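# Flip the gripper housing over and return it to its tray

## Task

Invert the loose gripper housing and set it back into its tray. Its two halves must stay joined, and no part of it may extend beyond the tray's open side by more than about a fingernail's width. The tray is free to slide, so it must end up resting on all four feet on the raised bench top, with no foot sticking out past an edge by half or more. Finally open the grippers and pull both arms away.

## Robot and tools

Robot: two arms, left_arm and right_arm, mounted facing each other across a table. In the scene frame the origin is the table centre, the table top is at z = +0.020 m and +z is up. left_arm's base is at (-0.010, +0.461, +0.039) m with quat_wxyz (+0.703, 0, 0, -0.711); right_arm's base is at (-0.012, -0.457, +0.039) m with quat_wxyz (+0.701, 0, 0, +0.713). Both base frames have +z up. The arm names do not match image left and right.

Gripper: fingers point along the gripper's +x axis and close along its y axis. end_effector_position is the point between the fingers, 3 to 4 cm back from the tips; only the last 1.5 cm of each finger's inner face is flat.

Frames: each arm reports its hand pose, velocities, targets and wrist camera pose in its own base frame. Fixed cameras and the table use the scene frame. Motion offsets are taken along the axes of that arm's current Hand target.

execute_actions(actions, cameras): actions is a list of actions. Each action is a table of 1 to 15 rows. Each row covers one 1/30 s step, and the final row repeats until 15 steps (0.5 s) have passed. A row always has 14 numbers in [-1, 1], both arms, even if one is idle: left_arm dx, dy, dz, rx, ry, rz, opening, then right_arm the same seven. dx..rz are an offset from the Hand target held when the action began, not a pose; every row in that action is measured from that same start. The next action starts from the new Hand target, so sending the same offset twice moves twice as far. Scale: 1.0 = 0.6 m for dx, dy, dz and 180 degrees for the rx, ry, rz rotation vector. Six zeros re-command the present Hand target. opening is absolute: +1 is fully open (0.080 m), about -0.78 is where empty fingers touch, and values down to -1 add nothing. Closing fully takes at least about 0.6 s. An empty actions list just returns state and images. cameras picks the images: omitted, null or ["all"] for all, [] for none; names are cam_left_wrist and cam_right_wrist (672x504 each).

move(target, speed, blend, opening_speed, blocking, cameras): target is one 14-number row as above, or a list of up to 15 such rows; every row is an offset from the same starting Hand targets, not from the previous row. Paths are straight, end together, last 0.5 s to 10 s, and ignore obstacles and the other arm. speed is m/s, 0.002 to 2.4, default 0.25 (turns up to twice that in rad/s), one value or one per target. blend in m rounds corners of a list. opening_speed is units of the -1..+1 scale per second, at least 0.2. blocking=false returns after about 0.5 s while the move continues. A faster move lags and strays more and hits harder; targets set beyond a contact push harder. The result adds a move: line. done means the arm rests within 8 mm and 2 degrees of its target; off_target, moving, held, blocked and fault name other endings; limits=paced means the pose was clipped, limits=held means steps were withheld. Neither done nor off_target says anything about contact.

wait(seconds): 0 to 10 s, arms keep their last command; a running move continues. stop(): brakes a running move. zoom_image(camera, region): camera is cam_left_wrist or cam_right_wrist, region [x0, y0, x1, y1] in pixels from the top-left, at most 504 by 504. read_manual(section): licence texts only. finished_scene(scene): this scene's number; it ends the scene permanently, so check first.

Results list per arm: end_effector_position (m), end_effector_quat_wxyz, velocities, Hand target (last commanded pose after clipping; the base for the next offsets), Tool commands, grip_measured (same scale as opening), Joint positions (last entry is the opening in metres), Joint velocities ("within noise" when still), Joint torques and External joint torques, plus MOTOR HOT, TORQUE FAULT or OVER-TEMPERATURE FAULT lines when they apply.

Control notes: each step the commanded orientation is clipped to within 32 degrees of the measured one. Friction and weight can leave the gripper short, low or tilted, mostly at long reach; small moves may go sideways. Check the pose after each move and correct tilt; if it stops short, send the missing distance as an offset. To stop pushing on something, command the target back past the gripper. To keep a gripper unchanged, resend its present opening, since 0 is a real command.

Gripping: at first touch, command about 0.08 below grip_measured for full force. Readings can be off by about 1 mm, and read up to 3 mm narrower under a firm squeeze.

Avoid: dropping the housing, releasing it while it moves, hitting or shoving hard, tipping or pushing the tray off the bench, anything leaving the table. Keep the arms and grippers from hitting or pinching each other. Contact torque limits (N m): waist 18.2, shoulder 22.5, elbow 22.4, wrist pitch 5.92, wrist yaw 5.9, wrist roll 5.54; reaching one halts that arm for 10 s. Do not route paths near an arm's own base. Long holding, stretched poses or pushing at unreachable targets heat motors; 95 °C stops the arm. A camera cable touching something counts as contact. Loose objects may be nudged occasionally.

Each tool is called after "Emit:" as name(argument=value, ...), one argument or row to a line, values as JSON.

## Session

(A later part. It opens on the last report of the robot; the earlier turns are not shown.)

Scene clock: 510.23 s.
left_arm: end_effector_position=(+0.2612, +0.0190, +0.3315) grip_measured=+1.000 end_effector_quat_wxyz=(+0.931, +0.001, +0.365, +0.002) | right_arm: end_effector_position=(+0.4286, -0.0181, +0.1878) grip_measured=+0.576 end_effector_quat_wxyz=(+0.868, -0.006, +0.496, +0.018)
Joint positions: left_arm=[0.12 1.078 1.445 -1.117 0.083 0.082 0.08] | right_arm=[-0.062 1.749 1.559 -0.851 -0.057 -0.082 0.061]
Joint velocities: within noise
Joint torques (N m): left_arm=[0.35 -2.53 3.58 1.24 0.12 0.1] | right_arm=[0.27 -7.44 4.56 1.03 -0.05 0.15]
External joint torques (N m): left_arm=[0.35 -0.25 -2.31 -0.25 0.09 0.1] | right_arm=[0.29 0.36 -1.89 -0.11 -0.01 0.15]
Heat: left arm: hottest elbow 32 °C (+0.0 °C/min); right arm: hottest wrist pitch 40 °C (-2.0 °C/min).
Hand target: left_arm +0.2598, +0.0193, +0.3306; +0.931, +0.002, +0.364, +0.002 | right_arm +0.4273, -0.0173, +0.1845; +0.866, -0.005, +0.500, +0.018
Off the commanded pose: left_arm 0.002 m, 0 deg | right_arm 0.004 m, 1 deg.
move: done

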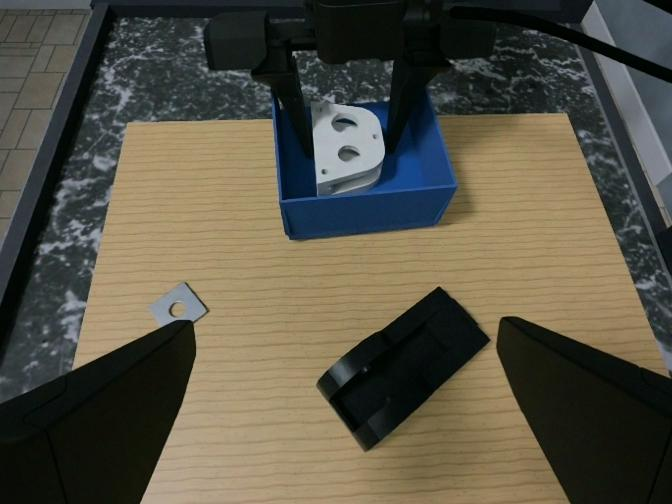

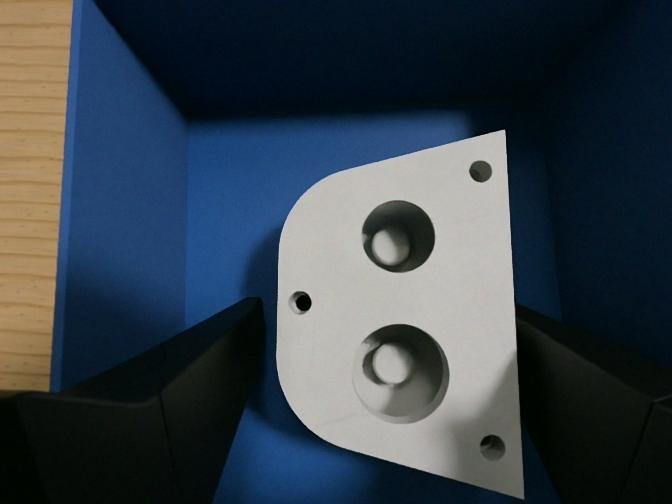

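Emit:
move(
  target=[
    [0,0,0,0,0,0,1,-0.004,-0.006,0,0,0,0,0.58],
    [0,0,0,0,0,0,1,-0.1,-0.006,0,0,0,0,0.58],
    [0,0,0,0,0,0,1,-0.22,-0.006,0,0,0,0,0.58],
  ],
  speed=[0.03,0.06,0.2],
)

Emit:
zoom_image(
  camera="cam_left_wrist",
  region=[230, 0, 510, 210],
)

Emit:
zoom_image(
  camera="cam_right_wrist",
  region=[120, 100, 580, 440],
)

Scene clock: 523.63 s.
left_arm: end_effector_position=(+0.2612, +0.0190, +0.3315) grip_measured=+1.000 end_effector_quat_wxyz=(+0.931, +0.001, +0.365, +0.002) | right_arm: end_effector_position=(+0.3612, -0.0242, +0.2957) grip_measured=+0.577 end_effector_quat_wxyz=(+0.863, -0.005, +0.504, +0.016)
Joint positions: left_arm=[0.12 1.078 1.445 -1.117 0.083 0.082 0.08] | right_arm=[-0.096 1.62 1.87 -1.311 -0.07 -0.109 0.061]
Joint velocities: within noise
Joint torques (N m): left_arm=[0.36 -2.52 3.59 1.23 0.12 0.1] | right_arm=[-0.29 -6.05 5.55 0.96 -0.21 -0.09]
External joint torques (N m): left_arm=[0.37 -0.24 -2.35 -0.28 0.08 0.1] | right_arm=[-0.27 0.08 -0.22 -0.15 -0.17 -0.1]
Heat: left arm: hottest elbow 32 °C (+0.0 °C/min); right arm: hottest elbow 39 °C (+1.0 °C/min).
Hand target: left_arm +0.2598, +0.0193, +0.3306; +0.931, +0.002, +0.364, +0.002 | right_arm +0.3617, -0.0245, +0.2988; +0.866, -0.005, +0.500, +0.018
Off the commanded pose: left_arm 0.002 m, 0 deg | right_arm 0.003 m, 1 deg.
move: done

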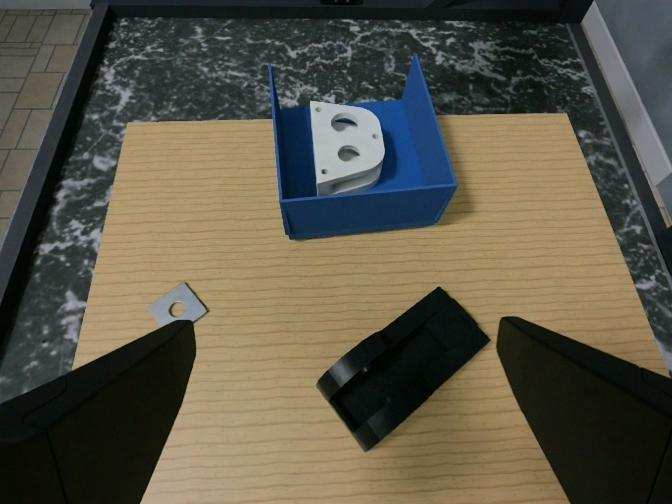

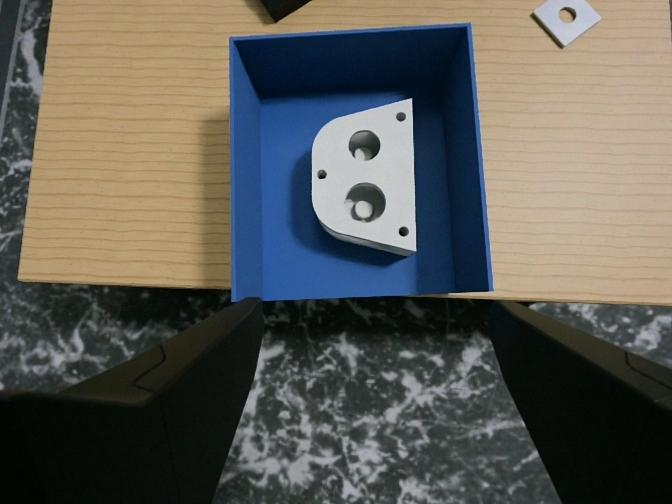

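Scaled by 1.800 from the camera's 672x504 image, which has a finer 960x720 frame.

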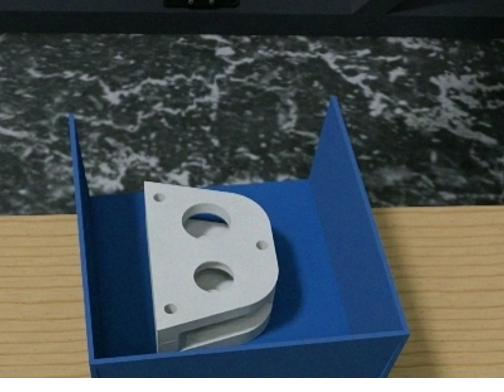

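Scaled by 1.096 from the camera's 672x504 image, which has a finer 960x720 frame.

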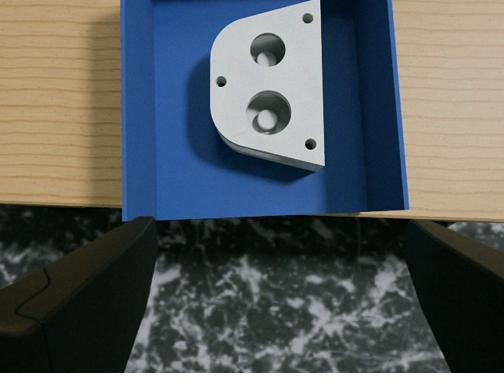

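Emit:
move(
  target=[
    [0,0,0,0,0,0,1,-0.0917,0,-0.1588,0,0,0,0.58],
    [0,0,0,0,0,0,1,-0.0917,0,-0.1588,-0.4495,-0.2598,-0.2598,0.58],
    [0,0,0,0,0,0,1,0.1072,0,-0.2543,-0.4495,-0.2598,-0.2598,0.58],
  ],
  speed=[0.25,0.5,0.25],
)

Emit:
zoom_image(
  camera="cam_right_wrist",
  region=[180, 80, 520, 420],
)

Scene clock: 567.43 s.
left_arm: end_effector_position=(+0.2612, +0.0190, +0.3315) grip_measured=+1.000 end_effector_quat_wxyz=(+0.931, +0.001, +0.365, +0.002) | right_arm: end_effector_position=(+0.2620, -0.0273, +0.1703) grip_measured=+0.577 end_effector_quat_wxyz=(+0.709, -0.705, -0.015, +0.010)
Joint positions: left_arm=[0.12 1.078 1.445 -1.117 0.083 0.082 0.08] | right_arm=[-0.284 0.713 0.033 0.686 -0.319 -1.562 0.061]
Joint velocities: within noise
Joint torques (N m): left_arm=[0.36 -2.52 3.58 1.24 0.12 0.1] | right_arm=[0.34 -0.34 4.58 1.87 0.09 0.13]
External joint torques (N m): left_arm=[0.33 -0.32 -2.28 -0.26 0.09 0.1] | right_arm=[0.35 0.44 -1.93 0.22 0.08 0.08]
Heat: left arm: hottest elbow 32 °C (+0.0 °C/min); right arm: hottest elbow 38 °C (-1.0 °C/min).
Hand target: left_arm +0.2598, +0.0193, +0.3306; +0.931, +0.002, +0.364, +0.002 | right_arm +0.2616, -0.0268, +0.1669; +0.711, -0.703, -0.012, +0.013
Off the commanded pose: left_arm 0.002 m, 0 deg | right_arm 0.003 m, 0 deg.
move: done

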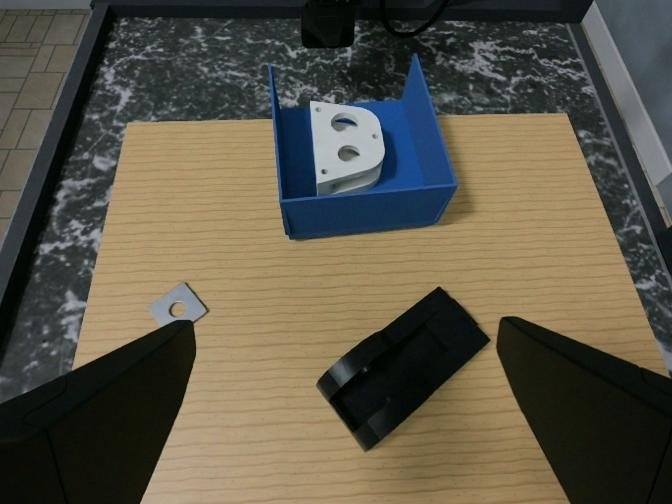

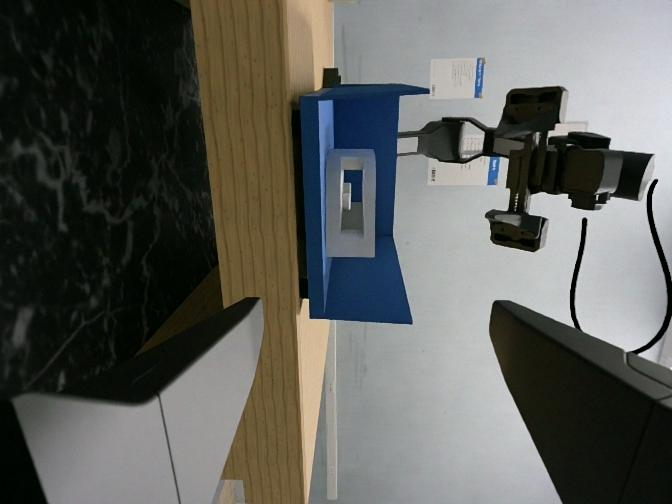

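Scaled by 1.482 from the camera's 672x504 image, which has a finer 960x720 frame.

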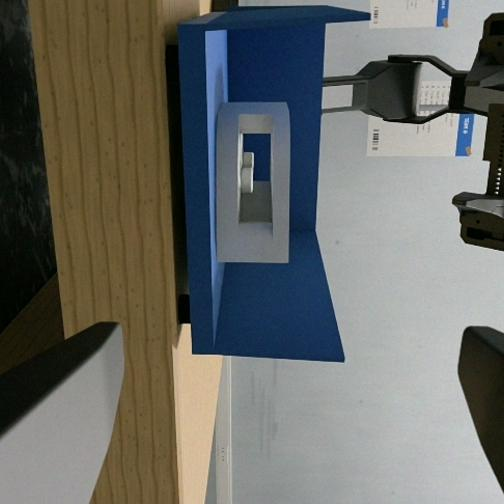

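Emit:
zoom_image(
  camera="cam_right_wrist",
  region=[260, 90, 360, 190],
)

Emit:
zoom_image(
  camera="cam_right_wrist",
  region=[270, 230, 360, 330],
)

Scaled by 5.040 from the camera's 672x504 image, which has a finer 960x720 frame.

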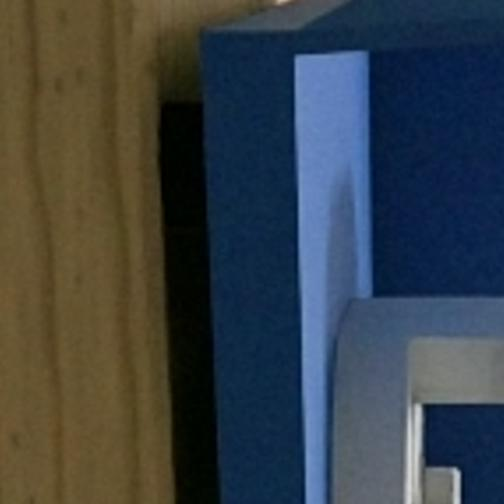

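Scaled by 5.040 from the camera's 672x504 image, which has a finer 960x720 frame.

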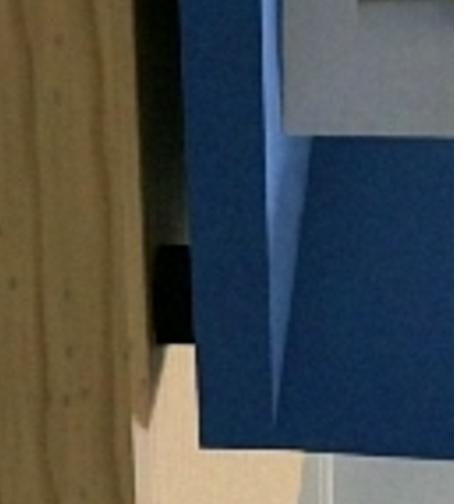

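Emit:
move(
  target=[0,0,0,0,0,0,1,-0.017,-0.05,0.067,0.499,0.035,0.035,0.58],
  speed=0.4,
)

Emit:
zoom_image(
  camera="cam_right_wrist",
  region=[200, 80, 540, 420],
)

Scene clock: 661.17 s.
left_arm: end_effector_position=(+0.2612, +0.0190, +0.3315) grip_measured=+1.000 end_effector_quat_wxyz=(+0.931, +0.001, +0.365, +0.002) | right_arm: end_effector_position=(+0.2502, +0.0125, +0.1903) grip_measured=+0.578 end_effector_quat_wxyz=(+0.997, +0.001, +0.079, +0.019)
Joint positions: left_arm=[0.12 1.078 1.445 -1.117 0.083 0.082 0.08] | right_arm=[0.068 0.455 0.234 0.063 0.029 0.009 0.061]
Joint velocities: within noise
Joint torques (N m): left_arm=[0.35 -2.53 3.59 1.23 0.12 0.1] | right_arm=[0.41 -0.92 7.02 1.61 0.13 0.23]
External joint torques (N m): left_arm=[0.37 -0.27 -2.28 -0.25 0.08 0.1] | right_arm=[0.41 -0.64 -0.1 -0.14 0.12 0.22]
Heat: left arm: hottest elbow 32 °C (+0.0 °C/min); right arm: hottest wrist pitch 43 °C (+3.0 °C/min).
Hand target: left_arm +0.2598, +0.0193, +0.3306; +0.931, +0.002, +0.364, +0.002 | right_arm +0.2500, +0.0128, +0.1973; +0.997, +0.004, +0.070, +0.018
Off the commanded pose: left_arm 0.002 m, 0 deg | right_arm 0.007 m, 1 deg.
move: done

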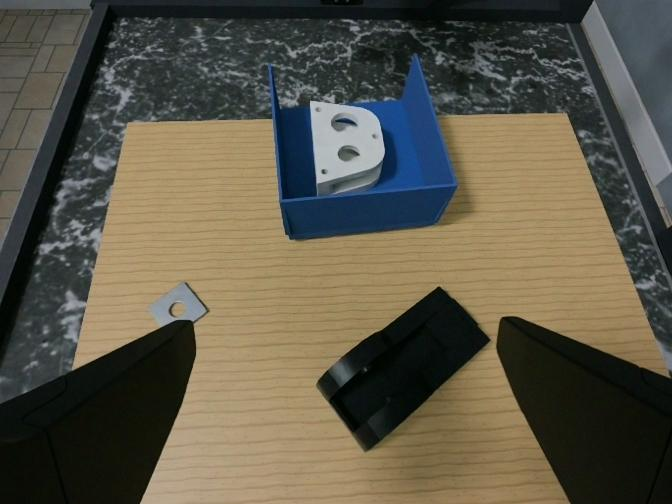

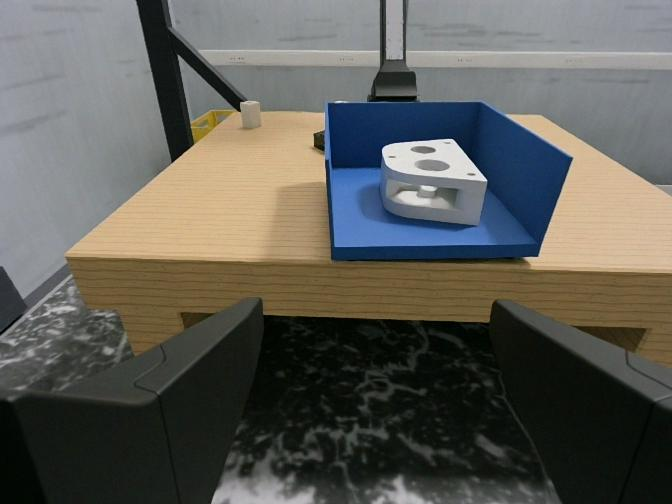

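Scaled by 1.482 from the camera's 672x504 image, which has a finer 960x720 frame.

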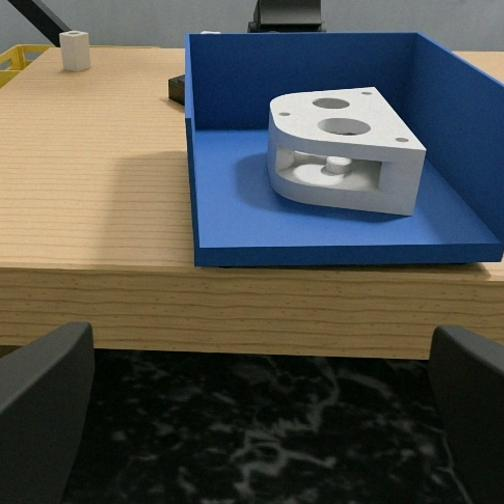

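Emit:
zoom_image(
  camera="cam_right_wrist",
  region=[310, 220, 390, 280],
)

Emit:
zoom_image(
  camera="cam_right_wrist",
  region=[480, 220, 560, 280],
)

Emit:
zoom_image(
  camera="cam_right_wrist",
  region=[370, 130, 500, 230],
)

Scaled by 6.300 from the camera's 672x504 image, which has a finer 960x720 frame.

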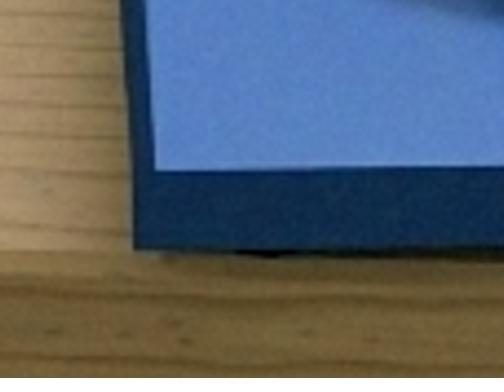

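Scaled by 6.300 from the camera's 672x504 image, which has a finer 960x720 frame.

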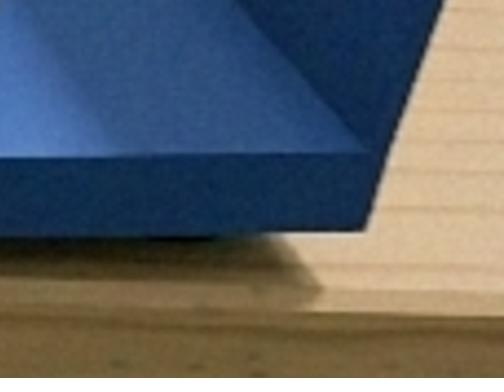

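Scaled by 3.877 from the camera's 672x504 image, which has a finer 960x720 frame.

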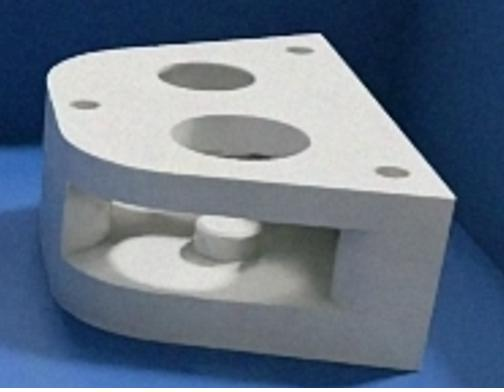

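Emit:
finished_scene(
  scene=2,
)

The scene is finished: the task was done.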